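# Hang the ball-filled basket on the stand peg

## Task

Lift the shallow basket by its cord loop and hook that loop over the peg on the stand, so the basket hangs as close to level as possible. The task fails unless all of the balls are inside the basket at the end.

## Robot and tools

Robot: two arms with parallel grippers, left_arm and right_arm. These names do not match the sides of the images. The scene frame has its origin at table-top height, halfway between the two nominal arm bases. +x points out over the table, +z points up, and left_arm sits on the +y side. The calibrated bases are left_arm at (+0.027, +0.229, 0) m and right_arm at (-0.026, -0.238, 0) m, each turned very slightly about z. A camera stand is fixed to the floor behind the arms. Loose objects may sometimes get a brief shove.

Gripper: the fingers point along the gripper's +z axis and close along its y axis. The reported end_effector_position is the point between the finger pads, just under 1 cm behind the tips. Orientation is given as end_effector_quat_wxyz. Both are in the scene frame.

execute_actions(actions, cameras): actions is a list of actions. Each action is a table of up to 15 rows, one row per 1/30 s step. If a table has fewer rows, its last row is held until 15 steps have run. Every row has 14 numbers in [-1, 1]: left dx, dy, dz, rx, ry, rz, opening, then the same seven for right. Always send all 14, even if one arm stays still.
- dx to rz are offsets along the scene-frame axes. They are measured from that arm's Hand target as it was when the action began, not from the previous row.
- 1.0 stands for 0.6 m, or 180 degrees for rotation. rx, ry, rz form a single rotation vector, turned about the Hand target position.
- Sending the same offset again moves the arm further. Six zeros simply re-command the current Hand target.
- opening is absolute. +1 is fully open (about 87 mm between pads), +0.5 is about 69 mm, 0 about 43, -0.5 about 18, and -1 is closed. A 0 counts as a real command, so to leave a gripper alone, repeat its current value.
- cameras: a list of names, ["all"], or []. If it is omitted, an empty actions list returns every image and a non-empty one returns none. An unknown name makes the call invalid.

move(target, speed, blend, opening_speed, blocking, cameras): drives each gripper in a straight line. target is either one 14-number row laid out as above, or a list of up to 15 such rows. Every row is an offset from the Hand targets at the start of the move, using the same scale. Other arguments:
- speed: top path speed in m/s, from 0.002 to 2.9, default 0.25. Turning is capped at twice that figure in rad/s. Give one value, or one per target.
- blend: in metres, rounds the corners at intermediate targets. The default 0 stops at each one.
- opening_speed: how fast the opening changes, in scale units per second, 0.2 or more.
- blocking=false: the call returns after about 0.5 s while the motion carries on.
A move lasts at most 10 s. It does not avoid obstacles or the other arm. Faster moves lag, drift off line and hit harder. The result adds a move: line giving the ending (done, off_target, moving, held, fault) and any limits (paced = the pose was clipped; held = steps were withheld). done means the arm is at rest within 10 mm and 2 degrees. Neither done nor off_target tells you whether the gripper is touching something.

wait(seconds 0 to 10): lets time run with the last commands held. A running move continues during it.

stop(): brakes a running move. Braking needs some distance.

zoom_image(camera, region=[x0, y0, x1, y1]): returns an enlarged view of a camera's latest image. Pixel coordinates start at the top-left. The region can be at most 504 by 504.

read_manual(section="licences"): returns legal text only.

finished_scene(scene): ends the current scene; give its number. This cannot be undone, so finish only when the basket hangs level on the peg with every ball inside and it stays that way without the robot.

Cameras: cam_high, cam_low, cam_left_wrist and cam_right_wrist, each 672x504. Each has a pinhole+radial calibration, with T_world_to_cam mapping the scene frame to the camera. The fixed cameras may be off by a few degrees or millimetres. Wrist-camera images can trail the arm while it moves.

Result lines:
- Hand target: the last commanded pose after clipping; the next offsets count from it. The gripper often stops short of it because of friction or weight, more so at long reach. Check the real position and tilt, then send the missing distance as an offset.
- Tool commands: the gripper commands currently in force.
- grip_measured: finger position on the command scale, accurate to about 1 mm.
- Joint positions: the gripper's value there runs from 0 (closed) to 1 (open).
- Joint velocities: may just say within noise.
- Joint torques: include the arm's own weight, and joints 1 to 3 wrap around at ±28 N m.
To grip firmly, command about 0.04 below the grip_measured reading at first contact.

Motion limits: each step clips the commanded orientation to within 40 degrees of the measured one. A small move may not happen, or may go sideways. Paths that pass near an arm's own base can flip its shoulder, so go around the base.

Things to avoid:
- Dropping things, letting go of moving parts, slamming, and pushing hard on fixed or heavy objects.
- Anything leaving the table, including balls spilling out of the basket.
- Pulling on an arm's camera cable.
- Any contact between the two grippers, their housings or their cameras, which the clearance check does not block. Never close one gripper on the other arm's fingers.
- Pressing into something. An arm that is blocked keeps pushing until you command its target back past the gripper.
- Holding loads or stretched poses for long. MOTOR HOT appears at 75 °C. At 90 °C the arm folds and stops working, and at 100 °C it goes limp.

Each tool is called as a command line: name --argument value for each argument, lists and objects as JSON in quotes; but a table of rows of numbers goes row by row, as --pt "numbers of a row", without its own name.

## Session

execute_actions --actions '[]'

Scene clock: 0.00 s.
left_arm: end_effector_position=(+0.3318, +0.0603, +0.2361) grip_measured=+1.000 end_effector_quat_wxyz=(+0.542, +0.257, +0.748, -0.285) | right_arm: end_effector_position=(+0.3008, -0.1468, +0.1264) grip_measured=+0.962 end_effector_quat_wxyz=(+0.577, -0.099, +0.773, +0.246)
Joint positions: left_arm=[-0.274 1.023 0.794 -0.071 0.554 0.008 1] | right_arm=[0.02 1.115 0.337 0.529 -0.52 0.15 0.981]
Joint velocities: within noise
Joint torques (N m): no reading
Heat: left arm: 30 °C; right arm: 34 °C.
Hand target: left_arm +0.3321, +0.0602, +0.2408; +0.546, +0.258, +0.745, -0.284 | right_arm +0.3011, -0.1466, +0.1278; +0.577, -0.100, +0.773, +0.246
Tool commands: left_gripper/opening=+1.0 right_gripper/opening=+1.0
camera_calibration:
cam_left_wrist: T_world_to_cam=[[-0.675853, -0.720205, 0.156613, 0.228159], [-0.708928, 0.577109, -0.405422, 0.315666], [0.201604, -0.385033, -0.900614, 0.312536], [0, 0, 0, 1]] pos_world=[0.314978, 0.102485, 0.373719]
cam_right_wrist: T_world_to_cam=[[0.435298, -0.859405, -0.268213, -0.224504], [-0.852496, -0.297699, -0.429681, 0.287682], [0.289423, 0.41569, -0.862228, 0.226302], [0, 0, 0, 1]] pos_world=[0.277477, -0.201369, 0.258521]

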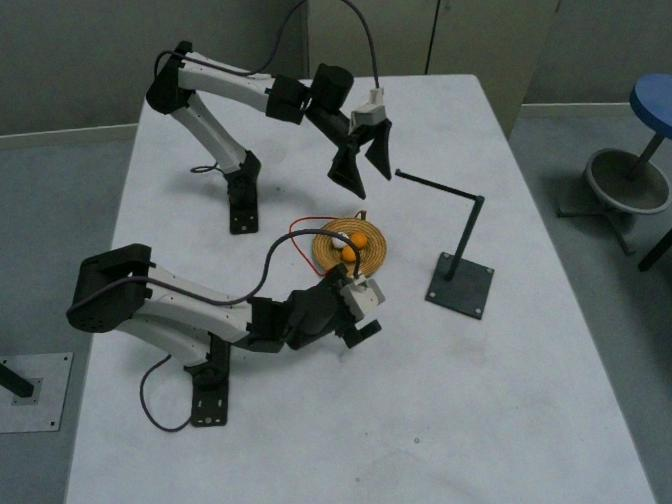

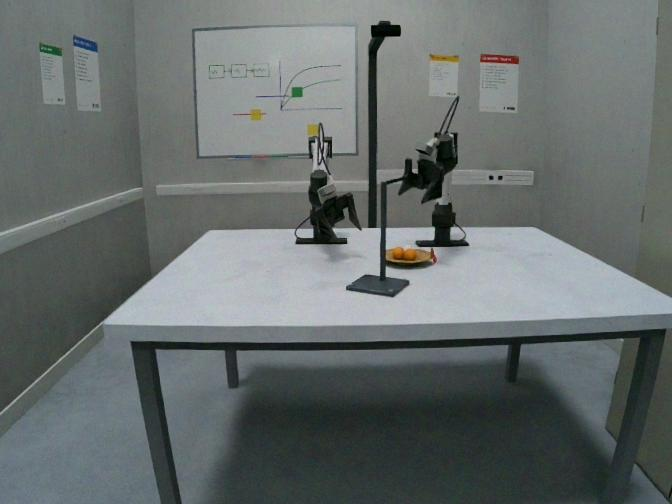

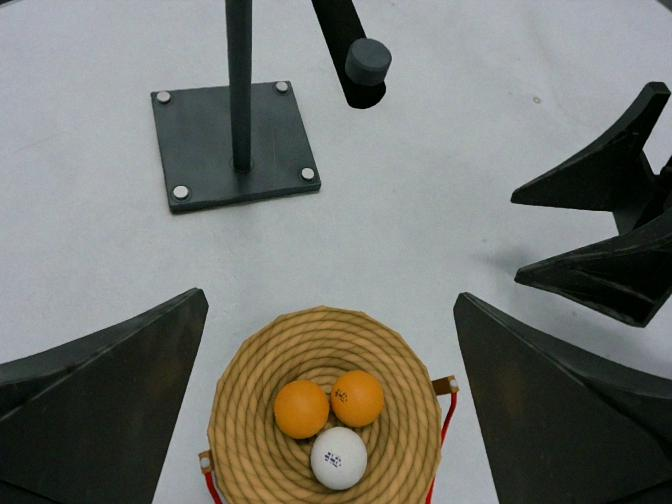

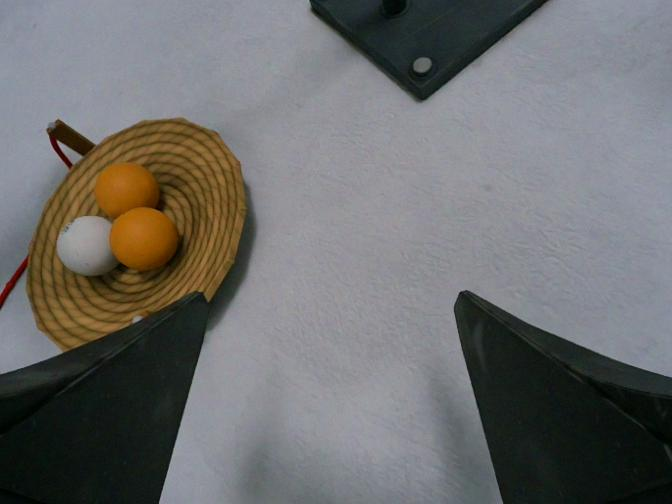

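zoom_image --camera "cam_high" --region '[260, 140, 500, 320]'

zoom_image --camera "cam_low" --region '[280, 130, 480, 300]'

Scaled by 2.100 from the camera's 672x504 image, which has a finer 960x720 frame.

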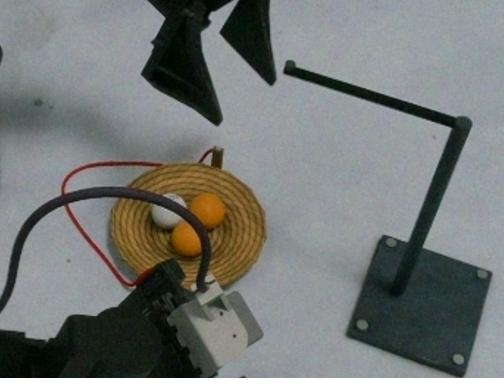

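Scaled by 2.520 from the camera's 672x504 image, which has a finer 960x720 frame.

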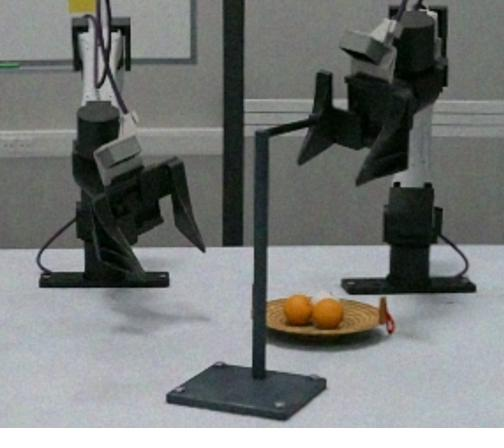

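move --target '[-0.2, 0.75, 0.02, 0, 0, 0.48, 0.5, 0, -0.27, 0, 0, 0, -0.1, 0]' --speed 0.45 --cameras '["cam_high", "cam_right_wrist"]'

zoom_image --camera "cam_high" --region '[270, 190, 400, 300]'

Scene clock: 56.37 s.
left_arm: end_effector_position=(+0.2104, +0.5030, +0.2390) grip_measured=+0.500 end_effector_quat_wxyz=(+0.584, -0.327, +0.727, +0.154) | right_arm: end_effector_position=(+0.2966, -0.3055, +0.1219) grip_measured=+0.000 end_effector_quat_wxyz=(+0.605, +0.033, +0.780, +0.155)
Joint positions: left_arm=[1.234 0.951 0.795 -0.169 0.564 0.013 0.75] | right_arm=[-0.572 1.169 0.368 0.487 -0.779 0.068 0.5]
Joint torques (N m): left_arm=[-0.03 -0.88 9.7 2.41 0.01 0.04] | right_arm=[-0.64 -1.73 9.11 1.96 -0.18 -0.2]
Heat: left arm: 39 °C; right arm: 39 °C.
Hand target: left_arm +0.2121, +0.5102, +0.2527; +0.593, -0.322, +0.719, +0.167 | right_arm +0.3011, -0.3086, +0.1278; +0.608, +0.023, +0.779, +0.153
Off the commanded pose: left_arm 0.016 m, 2 deg | right_arm 0.008 m, 1 deg.
move: off_target (left_arm)
camera_calibration:
cam_right_wrist: T_world_to_cam=[[0.135176, -0.949289, -0.283863, -0.296806], [-0.907004, -0.00323118, -0.42111, 0.340061], [0.398838, 0.314389, -0.861445, 0.226085], [0, 0, 0, 1]] pos_world=[0.258386, -0.351734, 0.253711]
Images, in order (width x height): cam_high 672x504, cam_right_wrist 672x504.

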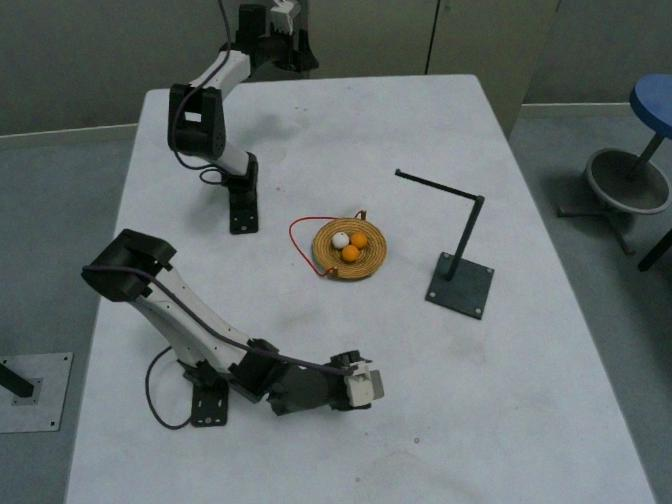

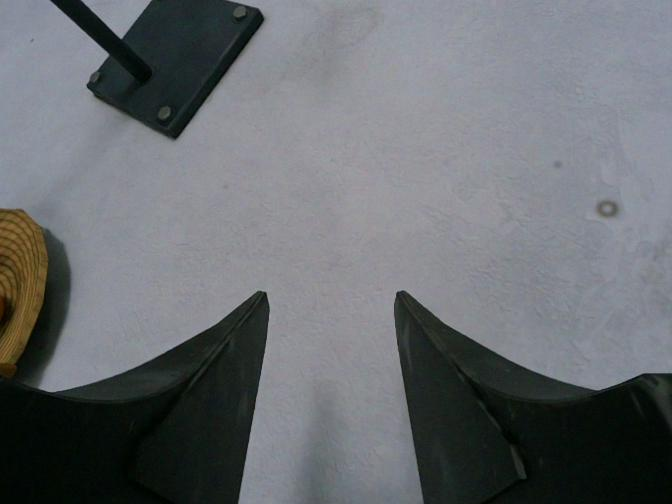

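Scaled by 3.877 from the camera's 672x504 image, which has a finer 960x720 frame.

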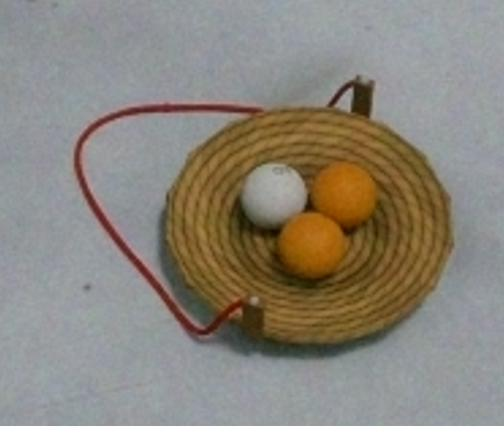

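move --pt "0 0 0 0 0 0 0.5 -0.185 0.431 0.07 -0.18 0.09 0.233 0" --pt "0 0 0 0 0 0 0.5 -0.2185 0.739 -0.088 -0.3675 0.1796 0.4668 0" --speed 0.35 --blend '[0.05, 0]' --cameras '["cam_high", "cam_right_wrist"]'

Scene clock: 83.50 s.
left_arm: end_effector_position=(+0.2103, +0.5032, +0.2391) grip_measured=+0.500 end_effector_quat_wxyz=(+0.584, -0.327, +0.727, +0.154) | right_arm: end_effector_position=(+0.1727, +0.1359, +0.0817) grip_measured=+0.000 end_effector_quat_wxyz=(-0.091, +0.728, -0.675, -0.078)
Joint positions: left_arm=[1.234 0.951 0.795 -0.168 0.564 0.013 0.75] | right_arm=[1.114 2.094 1.823 -1.081 -0.102 -0.545 0.5]
Joint torques (N m): left_arm=[-0.03 -0.87 9.69 2.4 -0.01 0.04] | right_arm=[-0.4 -7.91 8.64 0.45 -0.09 -0.06]
Heat: left arm: 42 °C; right arm: 41 °C.
Hand target: left_arm +0.2121, +0.5102, +0.2527; +0.593, -0.322, +0.719, +0.167 | right_arm +0.1700, +0.1347, +0.0748; -0.070, +0.733, -0.672, -0.077
Off the commanded pose: left_arm 0.015 m, 2 deg | right_arm 0.007 m, 2 deg.
move: off_target (left_arm)
camera_calibration:
cam_right_wrist: T_world_to_cam=[[0.997138, 0.0703175, 0.0277705, -0.185403], [0.0395442, -0.798165, 0.601139, 0.0732006], [0.064436, -0.598321, -0.798662, 0.278761], [0, 0, 0, 1]] pos_world=[0.164015, 0.238252, 0.183781]
Images, in order (width x height): cam_high 672x504, cam_right_wrist 672x504.

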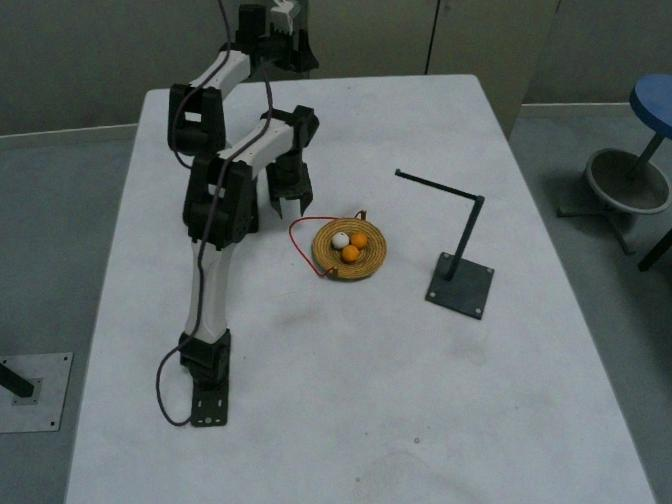

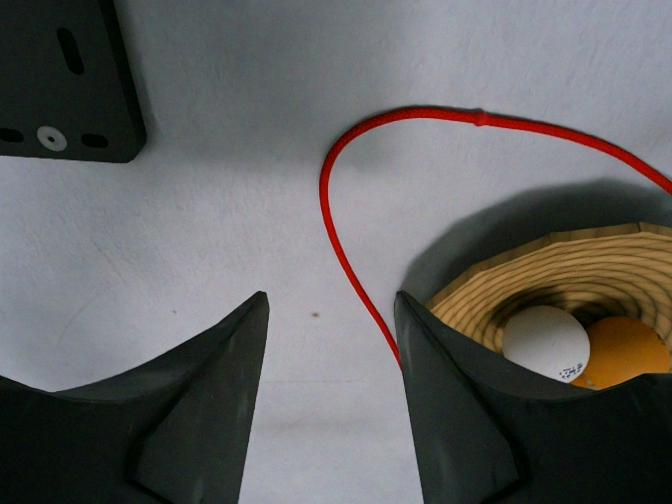

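move --pt "0 0 0 0 0 0 0.5 -0.005 0 -0.108 0 0 0 0" --pt "0 0 0 0 0 0 0.5 -0.005 0 -0.117 0 0 0 0" --pt "0 0 0 0 0 0 0.5 -0.005 0 -0.117 0 0 0 -1" --speed '[0.12, 0.04, 0.04]' --blend '[0.004, 0, 0]' --cameras '["cam_right_wrist"]'

Scene clock: 97.47 s.
left_arm: end_effector_position=(+0.2103, +0.5032, +0.2391) grip_measured=+0.500 end_effector_quat_wxyz=(+0.584, -0.327, +0.727, +0.154) | right_arm: end_effector_position=(+0.1724, +0.1379, +0.0209) grip_measured=-1.000 end_effector_quat_wxyz=(-0.089, +0.729, -0.674, -0.078)
Joint positions: left_arm=[1.234 0.951 0.795 -0.168 0.564 0.013 0.75] | right_arm=[1.116 2.14 1.65 -0.866 -0.102 -0.545 0]
Joint torques (N m): left_arm=[-0.03 -0.87 9.7 2.4 -0.01 0.04] | right_arm=[-0.32 -8.29 4.7 0.85 -0.07 -0.03]
Heat: left arm: 44 °C; right arm: 42 °C.
Hand target: left_arm +0.2121, +0.5102, +0.2527; +0.593, -0.322, +0.719, +0.167 | right_arm +0.1670, +0.1348, +0.0046; -0.070, +0.733, -0.672, -0.077
Off the commanded pose: left_arm 0.015 m, 2 deg | right_arm 0.017 m, 2 deg.
move: off_target (left_arm, right_arm); blend cut to 0.0027 m at target 1; target 3's new opening was sent with right_arm's hand 0.017 m and 2 deg from that target
camera_calibration:
cam_right_wrist: T_world_to_cam=[[0.996995, 0.0731796, 0.025427, -0.183943], [0.0430421, -0.796129, 0.603595, 0.110475], [0.064414, -0.600686, -0.796886, 0.231633], [0, 0, 0, 1]] pos_world=[0.163715, 0.240552, 0.12258]
Images, in order (width x height): cam_right_wrist 672x504.

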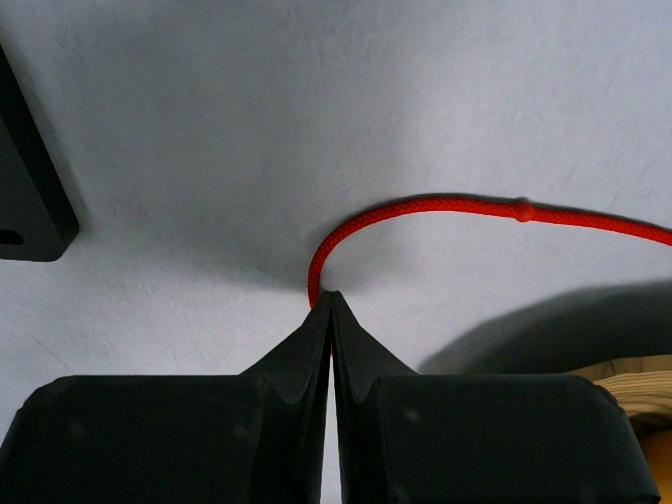

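move --pt "0 0 0 0 0 0 0.5 -0.004 0 0.05 0 0 0 -0.1" --pt "0 0 0 0 0 0 0.5 -0.004 -0.001 -0.008 0 0 0 -0.1" --pt "0 0 0 0 0 0 0.5 -0.004 -0.001 -0.008 0 0 0 -1" --speed '[0.12, 0.1, 0.04]' --blend '[0.004, 0, 0]' --cameras '["cam_right_wrist"]'

Scene clock: 109.47 s.
left_arm: end_effector_position=(+0.2103, +0.5032, +0.2391) grip_measured=+0.500 end_effector_quat_wxyz=(+0.584, -0.327, +0.727, +0.154) | right_arm: end_effector_position=(+0.1705, +0.1385, +0.0172) grip_measured=-0.945 end_effector_quat_wxyz=(-0.090, +0.731, -0.672, -0.079)
Joint positions: left_arm=[1.234 0.951 0.795 -0.168 0.564 0.013 0.75] | right_arm=[1.121 2.14 1.635 -0.848 -0.102 -0.545 0.027]
Joint torques (N m): left_arm=[-0.05 -0.85 9.7 2.41 -0.01 0.04] | right_arm=[-0.13 -8.46 4.37 0.94 -0.13 0.03]
Heat: left arm: 45 °C; right arm: 41 °C.
Hand target: left_arm +0.2121, +0.5102, +0.2527; +0.593, -0.322, +0.719, +0.167 | right_arm +0.1646, +0.1342, -0.0002; -0.070, +0.733, -0.672, -0.077
Off the commanded pose: left_arm 0.015 m, 2 deg | right_arm 0.019 m, 2 deg.
move: off_target (left_arm, right_arm); target 3's new opening was sent with right_arm's hand 0.018 m and 2 deg from that target
camera_calibration:
cam_right_wrist: T_world_to_cam=[[0.996632, 0.077673, 0.0262855, -0.182414], [0.0462584, -0.797236, 0.601893, 0.112832], [0.0677066, -0.59865, -0.798144, 0.228403], [0, 0, 0, 1]] pos_world=[0.161116, 0.240856, 0.11918]
Images, in order (width x height): cam_right_wrist 672x504.

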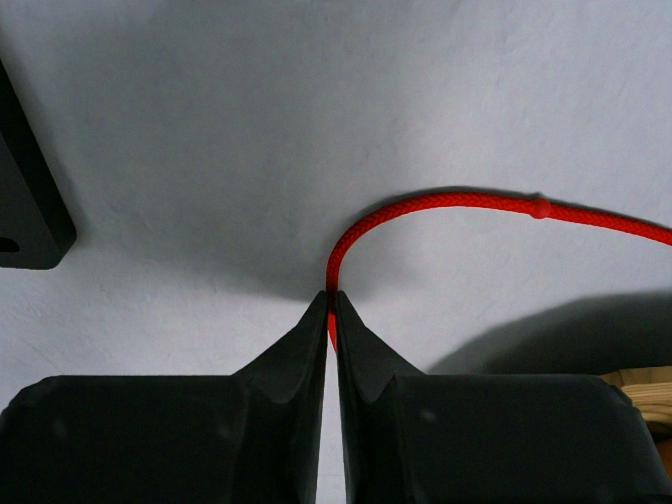

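move --pt "0 0 0 0 0 0 0.5 0.084 -0.049 0.184 0.055 -0.011 -0.053 -1" --pt "0 0 0 0 0 0 0.5 0.2007 -0.1137 0.3337 0.137 -0.028 -0.134 -1" --pt "0 0 0 0 0 0 0.5 0.2423 -0.132 0.4587 0.1823 -0.0374 -0.1782 -1" --pt "0 0 0 0 0 0 0.5 0.2423 -0.132 0.5587 0.1823 -0.0374 -0.1782 -1" --speed '[0.15, 0.15, 0.12, 0.05]' --blend '[0.03, 0.03, 0.01, 0]' --cameras '["cam_high", "cam_low"]'

zoom_image --camera "cam_low" --region '[340, 120, 480, 280]'

zoom_image --camera "cam_high" --region '[280, 90, 500, 290]'

Scene clock: 128.80 s.
left_arm: end_effector_position=(+0.2103, +0.5032, +0.2391) grip_measured=+0.500 end_effector_quat_wxyz=(+0.584, -0.327, +0.727, +0.154) | right_arm: end_effector_position=(+0.3088, +0.0530, +0.3385) grip_measured=-0.945 end_effector_quat_wxyz=(+0.340, -0.478, +0.787, +0.191)
Joint positions: left_arm=[1.234 0.951 0.795 -0.168 0.564 0.013 0.75] | right_arm=[0.65 2.094 2.784 -1.507 -0.304 -0.344 0.027]
Joint torques (N m): left_arm=[-0.03 -0.87 9.7 2.41 -0.01 0.04] | right_arm=[-0.75 -7.38 7.13 1.6 -0.17 0.06]
Heat: left arm: 47 °C; right arm: 41 °C.
Hand target: left_arm +0.2121, +0.5102, +0.2527; +0.593, -0.322, +0.719, +0.167 | right_arm +0.3100, +0.0550, +0.3350; +0.328, -0.476, +0.792, +0.197
Off the commanded pose: left_arm 0.015 m, 2 deg | right_arm 0.004 m, 2 deg.
move: off_target (left_arm)
Images, in order (width x height): cam_high 672x504, cam_low 672x504.

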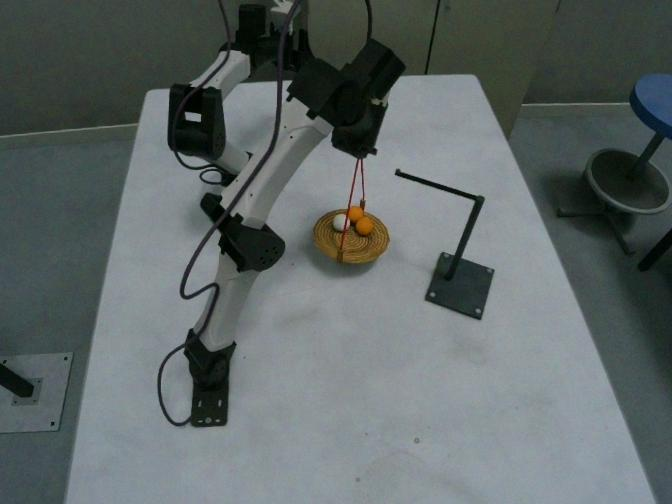

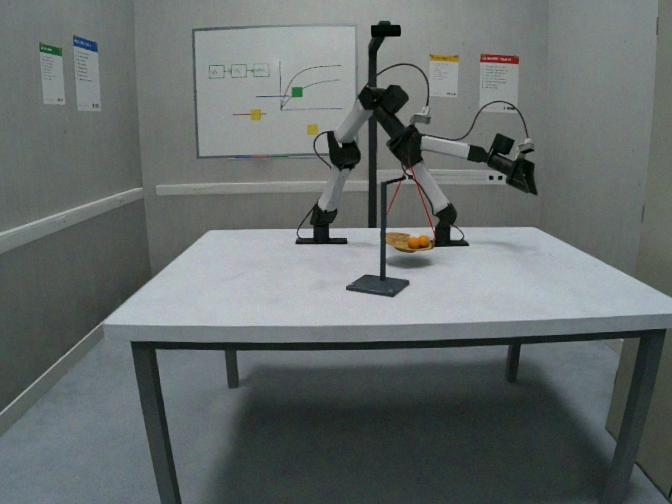

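Scaled by 3.150 from the camera's 672x504 image, which has a finer 960x720 frame.

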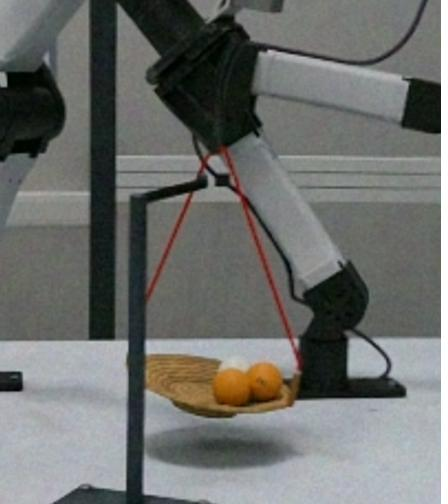

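Scaled by 2.291 from the camera's 672x504 image, which has a finer 960x720 frame.

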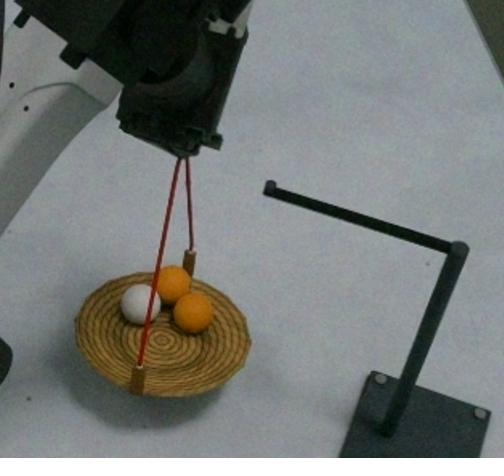

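move --target '[0,0,0,0,0,0,0.5, 0.0527,-0.0133,0.0667,0.0736,-0.0391,0,-1]' --speed 0.1 --cameras '["cam_high", "cam_low", "cam_right_wrist"]'

zoom_image --camera "cam_low" --region '[340, 120, 480, 280]'

zoom_image --camera "cam_high" --region '[310, 90, 500, 290]'

Scene clock: 146.33 s.
left_arm: end_effector_position=(+0.2104, +0.5032, +0.2392) grip_measured=+0.500 end_effector_quat_wxyz=(+0.584, -0.327, +0.727, +0.154) | right_arm: end_effector_position=(+0.3490, +0.0492, +0.3510) grip_measured=-0.945 end_effector_quat_wxyz=(+0.401, -0.450, +0.759, +0.248)
Joint positions: left_arm=[1.234 0.951 0.795 -0.168 0.564 0.013 0.75] | right_arm=[0.532 1.978 2.496 -1.192 -0.473 -0.329 0.027]
Joint torques (N m): left_arm=[-0.05 -0.87 9.72 2.4 -0.01 0.04] | right_arm=[-0.7 -12.94 4.6 2.28 -0.25 0.11]
Heat: left arm: 48 °C; right arm: 41 °C.
Hand target: left_arm +0.2121, +0.5102, +0.2528; +0.593, -0.322, +0.719, +0.167 | right_arm +0.3416, +0.0469, +0.3751; +0.429, -0.446, +0.742, +0.258
Off the commanded pose: left_arm 0.015 m, 2 deg | right_arm 0.025 m, 4 deg.
move: off_target (left_arm, right_arm)
camera_calibration:
cam_right_wrist: T_world_to_cam=[[0.880142, -0.47435, -0.0184866, -0.278747], [-0.473784, -0.875325, -0.0966201, 0.263045], [0.02965, 0.093798, -0.99515, 0.477679], [0, 0, 0, 1]] pos_world=[0.355801, 0.0532206, 0.495625]
Images, in order (width x height): cam_high 672x504, cam_low 672x504, cam_right_wrist 672x504.

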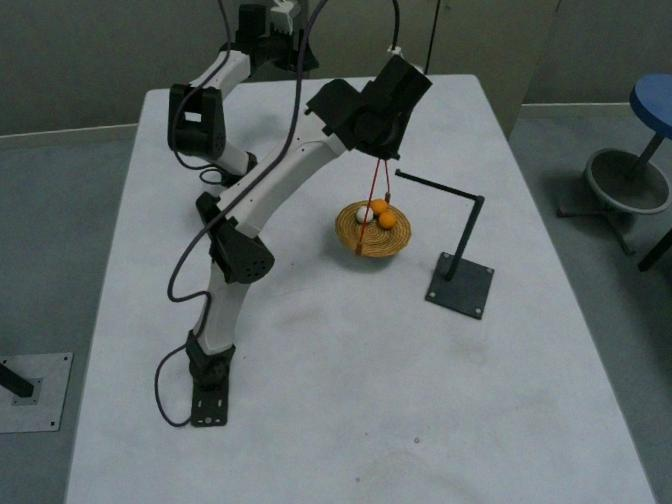

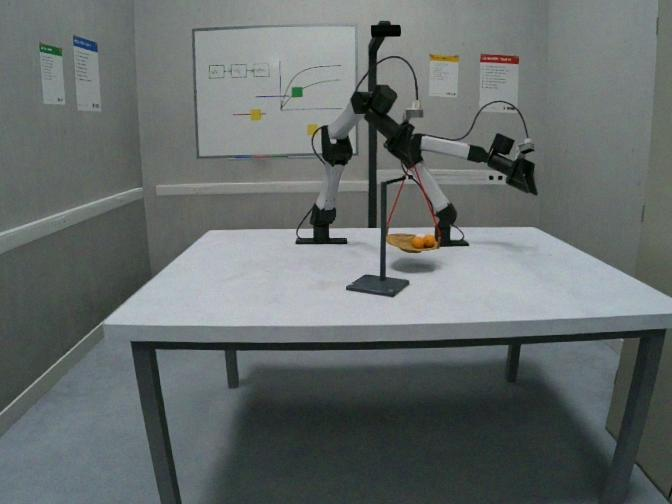

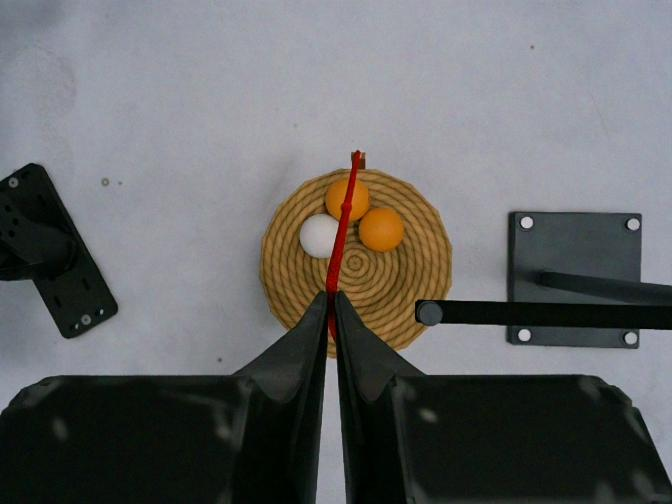

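Scaled by 3.150 from the camera's 672x504 image, which has a finer 960x720 frame.

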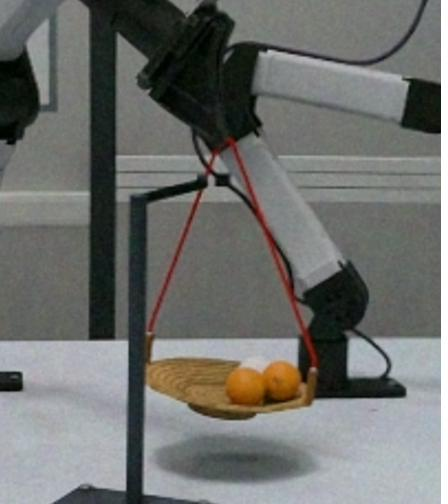

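Scaled by 2.520 from the camera's 672x504 image, which has a finer 960x720 frame.

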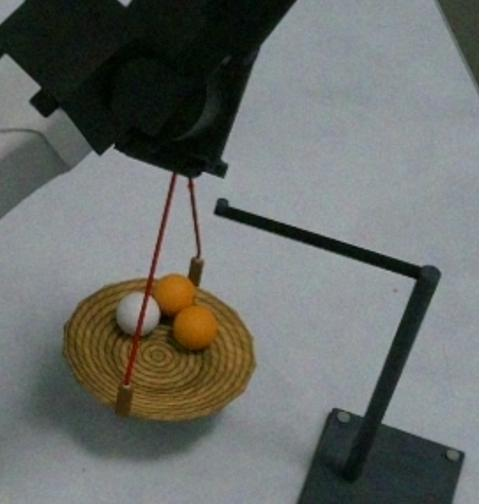

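move --pt "0 0 0 0 0 0 0.5 -0.0077 -0.0183 0.038 0 0 0 -1" --pt "0 0 0 0 0 0 0.5 0.1373 -0.0932 0.038 0 0 0 -1" --speed '[0.08, 0.07]' --blend '[0.003, 0]' --cameras '["cam_low", "cam_right_wrist"]'

zoom_image --camera "cam_low" --region '[340, 120, 480, 280]'

Scene clock: 171.37 s.
left_arm: end_effector_position=(+0.2104, +0.5032, +0.2392) grip_measured=+0.500 end_effector_quat_wxyz=(+0.584, -0.327, +0.727, +0.154) | right_arm: end_effector_position=(+0.4154, -0.0132, +0.3918) grip_measured=-0.945 end_effector_quat_wxyz=(+0.482, -0.408, +0.731, +0.258)
Joint positions: left_arm=[1.234 0.951 0.795 -0.168 0.564 0.013 0.75] | right_arm=[0.303 2.147 2.84 -1.222 -0.648 -0.357 0.027]
Joint torques (N m): left_arm=[-0.03 -0.87 9.69 2.4 -0.01 0.05] | right_arm=[-0.53 -7.69 7.45 2.38 -0.31 -0.11]
Heat: left arm: 50 °C; right arm: 40 °C.
Hand target: left_arm +0.2121, +0.5102, +0.2528; +0.593, -0.322, +0.719, +0.167 | right_arm +0.4240, -0.0088, +0.3978; +0.429, -0.446, +0.742, +0.258
Off the commanded pose: left_arm 0.015 m, 2 deg | right_arm 0.011 m, 8 deg.
elbow stopped short (right arm): the move would have taken joint 3 (elbow) straighter than the controller allows.
move: off_target (left_arm, right_arm)
camera_calibration:
cam_right_wrist: T_world_to_cam=[[0.844313, -0.53565, 0.0146255, -0.364925], [-0.512578, -0.815301, -0.269349, 0.328336], [0.156201, 0.219918, -0.962932, 0.458618], [0, 0, 0, 1]] pos_world=[0.404772, -0.0286378, 0.535392]
Images, in order (width x height): cam_low 672x504, cam_right_wrist 672x504.

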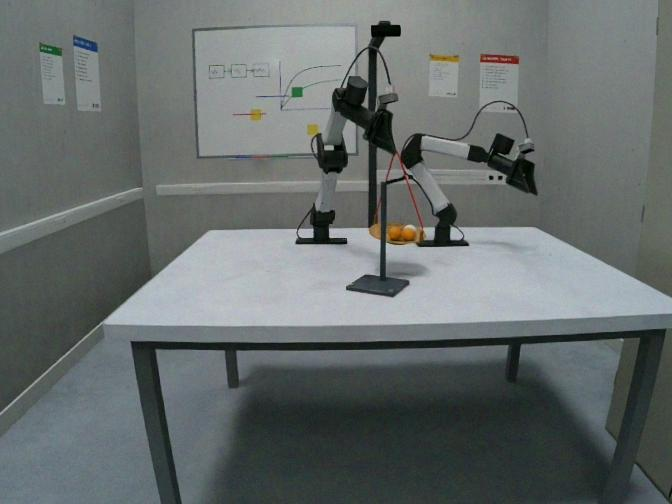

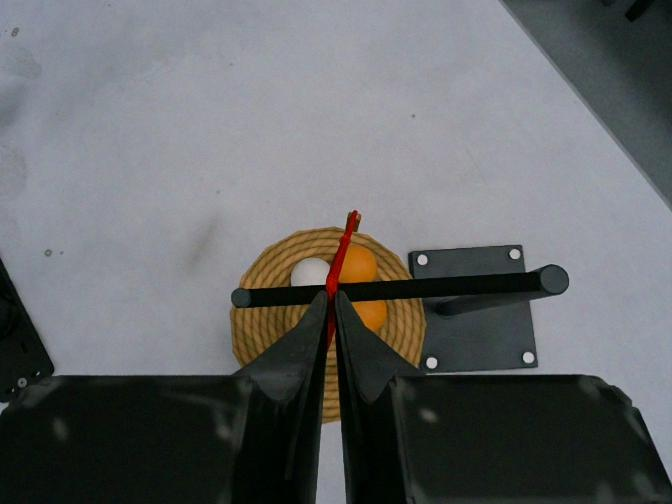

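Scaled by 3.150 from the camera's 672x504 image, which has a finer 960x720 frame.

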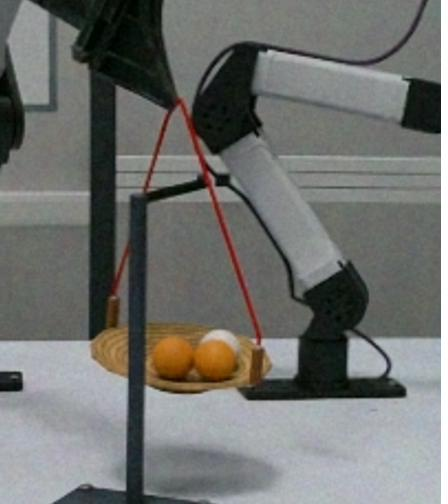

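move --target '[0,0,0,0,0,0,0.5, 0.0033,-0.0095,-0.0597,0,0,0,-1]' --speed 0.06 --cameras '["cam_low", "cam_right_wrist"]'

zoom_image --camera "cam_low" --region '[340, 120, 480, 280]'

Scene clock: 188.30 s.
left_arm: end_effector_position=(+0.2104, +0.5032, +0.2392) grip_measured=+0.500 end_effector_quat_wxyz=(+0.584, -0.327, +0.727, +0.154) | right_arm: end_effector_position=(+0.4230, -0.0157, +0.3644) grip_measured=-0.945 end_effector_quat_wxyz=(+0.456, -0.430, +0.738, +0.251)
Joint positions: left_arm=[1.234 0.951 0.795 -0.168 0.564 0.013 0.75] | right_arm=[0.296 2.19 2.84 -1.267 -0.658 -0.434 0.027]
Joint torques (N m): left_arm=[-0.03 -0.85 9.7 2.4 -0.01 0.05] | right_arm=[-1.13 -8.27 7.35 1.83 -0.44 -0.06]
Heat: left arm: 51 °C; right arm: 41 °C.
Hand target: left_arm +0.2121, +0.5102, +0.2528; +0.593, -0.322, +0.719, +0.167 | right_arm +0.4259, -0.0145, +0.3621; +0.429, -0.446, +0.742, +0.258
Off the commanded pose: left_arm 0.015 m, 2 deg | right_arm 0.004 m, 4 deg.
elbow stopped short (right arm): the move would have taken joint 3 (elbow) straighter than the controller allows.
move: off_target (left_arm, right_arm)
camera_calibration:
cam_right_wrist: T_world_to_cam=[[0.862305, -0.506007, 0.019669, -0.381282], [-0.491367, -0.845484, -0.20908, 0.291483], [0.122426, 0.170626, -0.977701, 0.450478], [0, 0, 0, 1]] pos_world=[0.416856, -0.0233498, 0.508875]
Images, in order (width x height): cam_low 672x504, cam_right_wrist 672x504.

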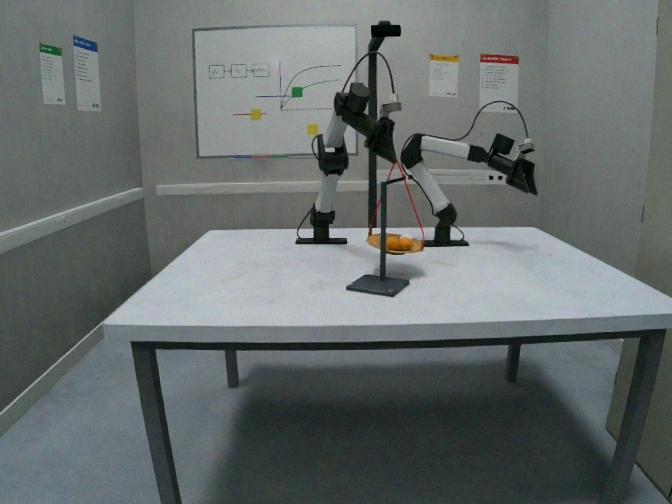

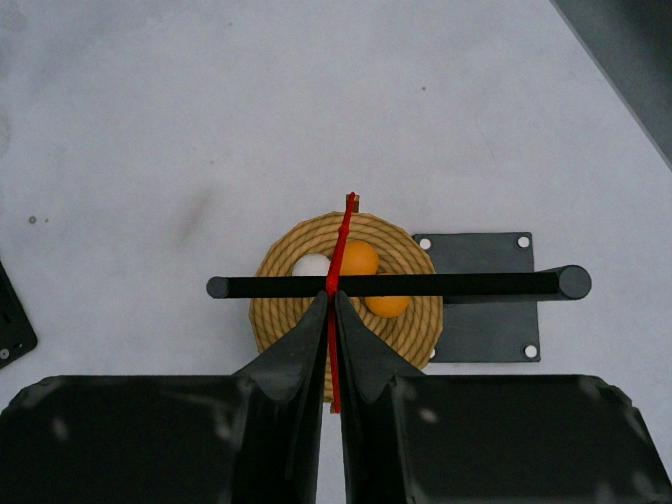

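Scaled by 3.150 from the camera's 672x504 image, which has a finer 960x720 frame.

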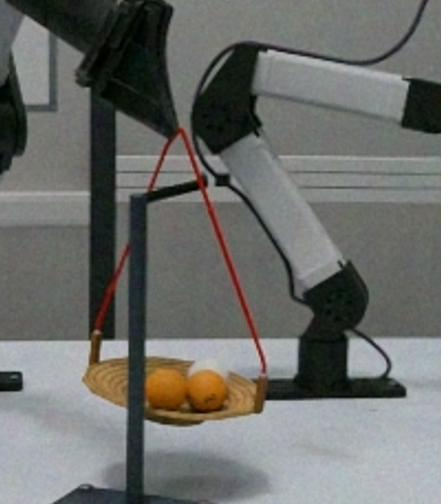

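move --target '[0,0,0,0,0,0,0.5, 0.001,0.0033,-0.0735,0,0,0,-1]' --speed 0.04 --cameras '["cam_low", "cam_right_wrist"]'

zoom_image --camera "cam_low" --region '[340, 140, 480, 280]'

Scene clock: 199.47 s.
left_arm: end_effector_position=(+0.2104, +0.5032, +0.2392) grip_measured=+0.500 end_effector_quat_wxyz=(+0.584, -0.327, +0.727, +0.154) | right_arm: end_effector_position=(+0.4286, -0.0148, +0.3143) grip_measured=-0.949 end_effector_quat_wxyz=(+0.421, -0.439, +0.750, +0.260)
Joint positions: left_arm=[1.234 0.951 0.795 -0.168 0.564 0.013 0.75] | right_arm=[0.291 2.065 2.424 -1.072 -0.676 -0.471 0.026]
Joint torques (N m): left_arm=[-0.03 -0.87 9.72 2.4 -0.01 0.04] | right_arm=[-0.12 -11.75 3.79 2.03 -0.14 -0.11]
Heat: left arm: 51 °C; right arm: 42 °C.
Hand target: left_arm +0.2121, +0.5102, +0.2527; +0.593, -0.322, +0.719, +0.167 | right_arm +0.4266, -0.0127, +0.3180; +0.429, -0.446, +0.742, +0.258
Off the commanded pose: left_arm 0.015 m, 2 deg | right_arm 0.005 m, 2 deg.
move: off_target (left_arm)
camera_calibration:
cam_right_wrist: T_world_to_cam=[[0.8761, -0.481545, -0.0237227, -0.376506], [-0.479371, -0.864778, -0.149538, 0.260357], [0.0514942, 0.142382, -0.988471, 0.434036], [0, 0, 0, 1]] pos_world=[0.432314, -0.017952, 0.459034]
Images, in order (width x height): cam_low 672x504, cam_right_wrist 672x504.

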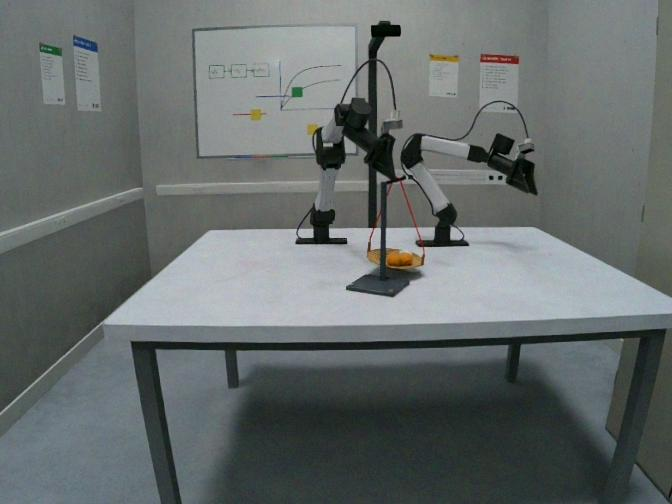

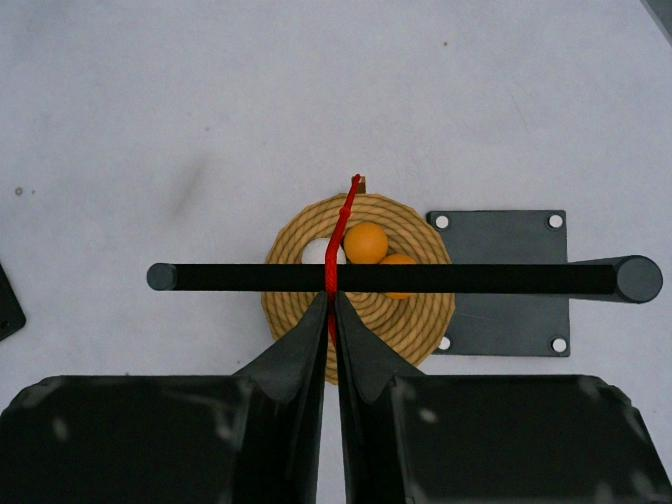

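Scaled by 3.600 from the camera's 672x504 image, which has a finer 960x720 frame.

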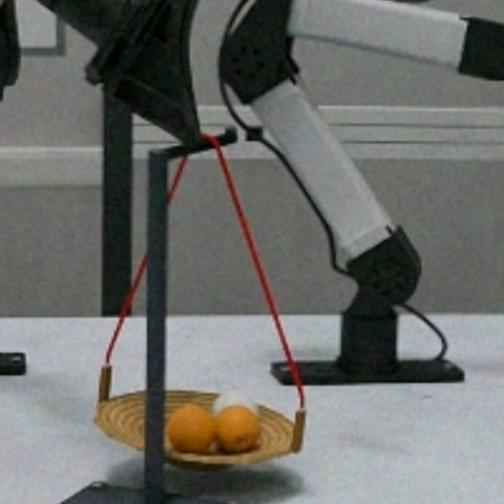

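move --target '[0,0,0,0,0,0,0.5, 0.003,0.0035,-0.006,0,0,0,-0.65]' --speed 0.03 --opening_speed 0.3 --cameras '["cam_low", "cam_right_wrist"]'

zoom_image --camera "cam_low" --region '[340, 140, 480, 280]'

Scene clock: 210.60 s.
left_arm: end_effector_position=(+0.2104, +0.5032, +0.2392) grip_measured=+0.500 end_effector_quat_wxyz=(+0.584, -0.327, +0.727, +0.154) | right_arm: end_effector_position=(+0.4266, -0.0117, +0.3129) grip_measured=-0.651 end_effector_quat_wxyz=(+0.420, -0.441, +0.747, +0.267)
Joint positions: left_arm=[1.234 0.951 0.795 -0.168 0.564 0.013 0.75] | right_arm=[0.294 2.057 2.402 -1.059 -0.689 -0.471 0.175]
Joint torques (N m): left_arm=[-0.03 -0.85 9.7 2.4 -0.01 0.05] | right_arm=[0.09 -11.23 4.14 2.13 -0.02 -0.09]
Heat: left arm: 52 °C; right arm: 41 °C.
Hand target: left_arm +0.2121, +0.5102, +0.2527; +0.593, -0.322, +0.719, +0.167 | right_arm +0.4283, -0.0104, +0.3145; +0.429, -0.446, +0.742, +0.258
Off the commanded pose: left_arm 0.015 m, 2 deg | right_arm 0.003 m, 2 deg.
move: off_target (left_arm)
camera_calibration:
cam_right_wrist: T_world_to_cam=[[0.882244, -0.469813, -0.030356, -0.373725], [-0.468489, -0.86973, -0.155203, 0.258908], [0.0465149, 0.151148, -0.987416, 0.434258], [0, 0, 0, 1]] pos_world=[0.430813, -0.0160385, 0.457632]
Images, in order (width x height): cam_low 672x504, cam_right_wrist 672x504.

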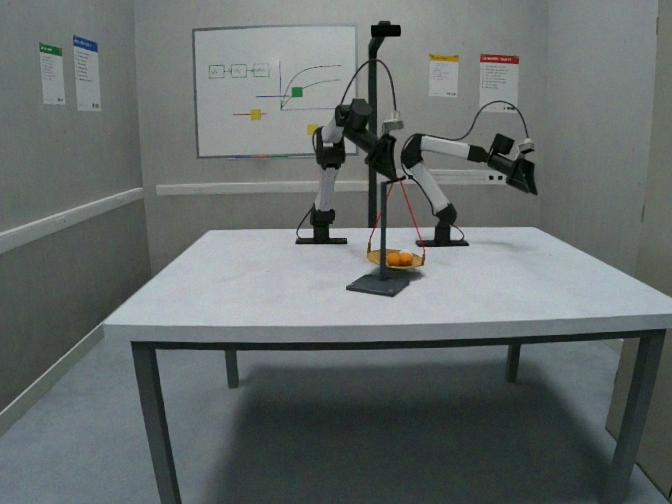

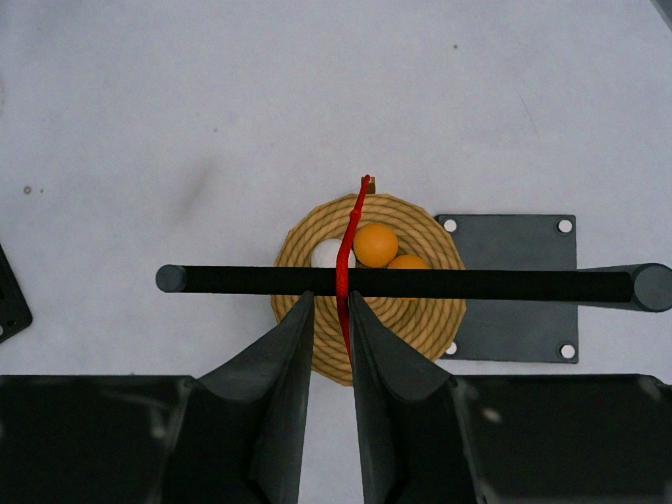

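Scaled by 3.600 from the camera's 672x504 image, which has a finer 960x720 frame.

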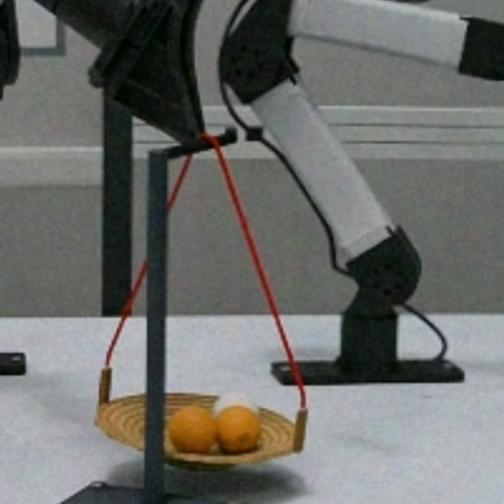

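move --pt "0 0 0 0 0 0 0.5 0 0 0 0 0 0 -1" --pt "0 0 0 0 0 0 0.5 0 0 -0.0125 0 0 0 -1" --speed 0.03 --cameras '["cam_low"]'

zoom_image --camera "cam_low" --region '[340, 140, 480, 280]'

Scene clock: 234.43 s.
left_arm: end_effector_position=(+0.2104, +0.5032, +0.2392) grip_measured=+0.500 end_effector_quat_wxyz=(+0.584, -0.327, +0.727, +0.154) | right_arm: end_effector_position=(+0.4293, -0.0137, +0.3122) grip_measured=-0.936 end_effector_quat_wxyz=(+0.431, -0.442, +0.743, +0.259)
Joint positions: left_arm=[1.234 0.951 0.795 -0.168 0.564 0.013 0.75] | right_arm=[0.292 2.021 2.326 -0.994 -0.679 -0.473 0.032]
Joint torques (N m): left_arm=[-0.03 -0.85 9.69 2.4 -0.01 0.04] | right_arm=[0.27 -10.54 3.82 2 -0.13 -0.05]
Heat: left arm: 53 °C; right arm: 40 °C.
Hand target: left_arm +0.2121, +0.5102, +0.2527; +0.593, -0.322, +0.719, +0.167 | right_arm +0.4284, -0.0105, +0.3068; +0.429, -0.446, +0.742, +0.258
Off the commanded pose: left_arm 0.015 m, 2 deg | right_arm 0.006 m, 1 deg.
move: off_target (left_arm)
Images, in order (width x height): cam_low 672x504.

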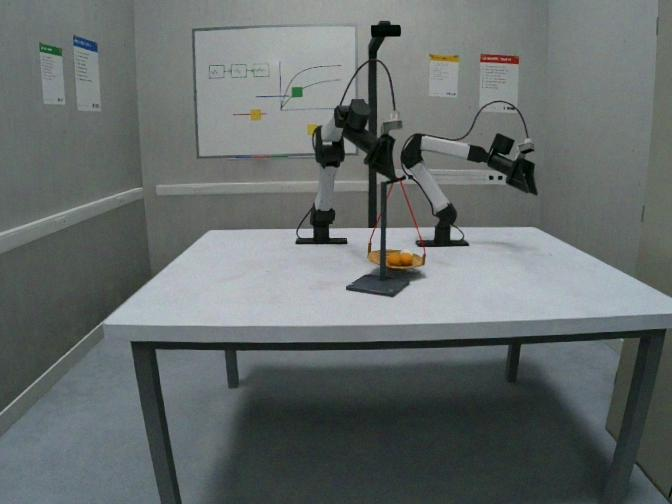

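Scaled by 3.600 from the camera's 672x504 image, which has a finer 960x720 frame.

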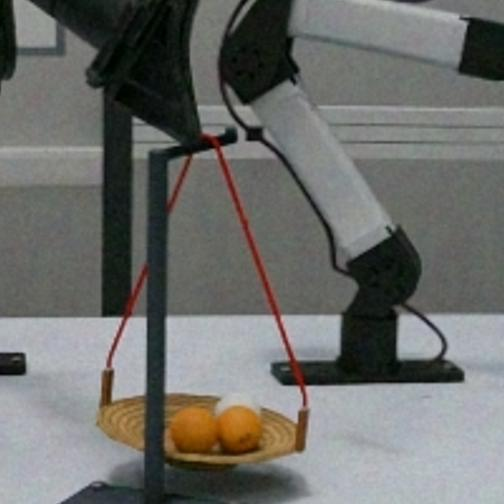

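move --target '[0,0,0,0,0,0,0.5, -0.001,0.002,-0.014,0,0,0,-1]' --speed 0.03 --cameras '["cam_low"]'

zoom_image --camera "cam_low" --region '[340, 140, 480, 280]'

Scene clock: 239.27 s.
left_arm: end_effector_position=(+0.2104, +0.5032, +0.2392) grip_measured=+0.500 end_effector_quat_wxyz=(+0.584, -0.327, +0.727, +0.154) | right_arm: end_effector_position=(+0.4290, -0.0138, +0.3119) grip_measured=-0.936 end_effector_quat_wxyz=(+0.442, -0.444, +0.737, +0.256)
Joint positions: left_arm=[1.234 0.951 0.795 -0.168 0.564 0.013 0.75] | right_arm=[0.292 1.982 2.249 -0.93 -0.68 -0.473 0.032]
Joint torques (N m): left_arm=[-0.05 -0.87 9.7 2.4 -0.01 0.04] | right_arm=[0.61 -9.61 3.55 1.97 -0.09 -0.06]
Heat: left arm: 53 °C; right arm: 41 °C.
Hand target: left_arm +0.2121, +0.5102, +0.2527; +0.593, -0.322, +0.719, +0.167 | right_arm +0.4278, -0.0093, +0.2983; +0.429, -0.446, +0.742, +0.258
Off the commanded pose: left_arm 0.015 m, 2 deg | right_arm 0.014 m, 2 deg.
move: off_target (left_arm, right_arm)
Images, in order (width x height): cam_low 672x504.

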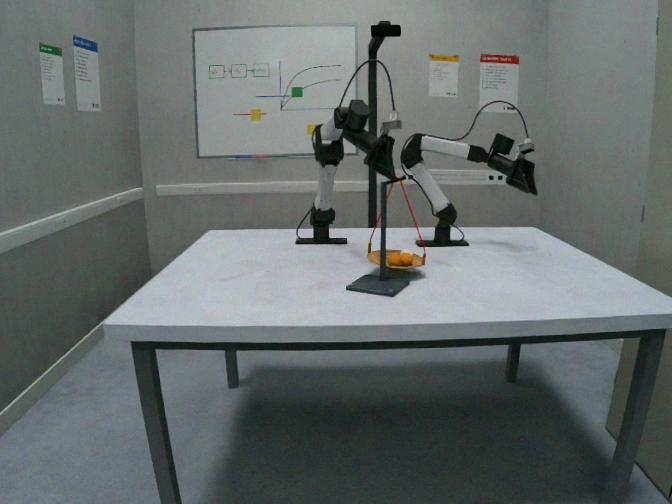

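Scaled by 3.600 from the camera's 672x504 image, which has a finer 960x720 frame.

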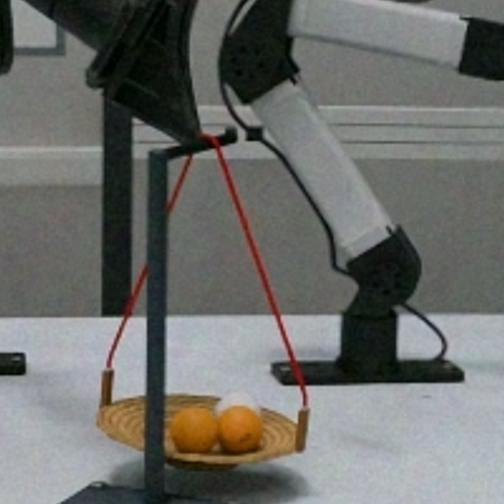

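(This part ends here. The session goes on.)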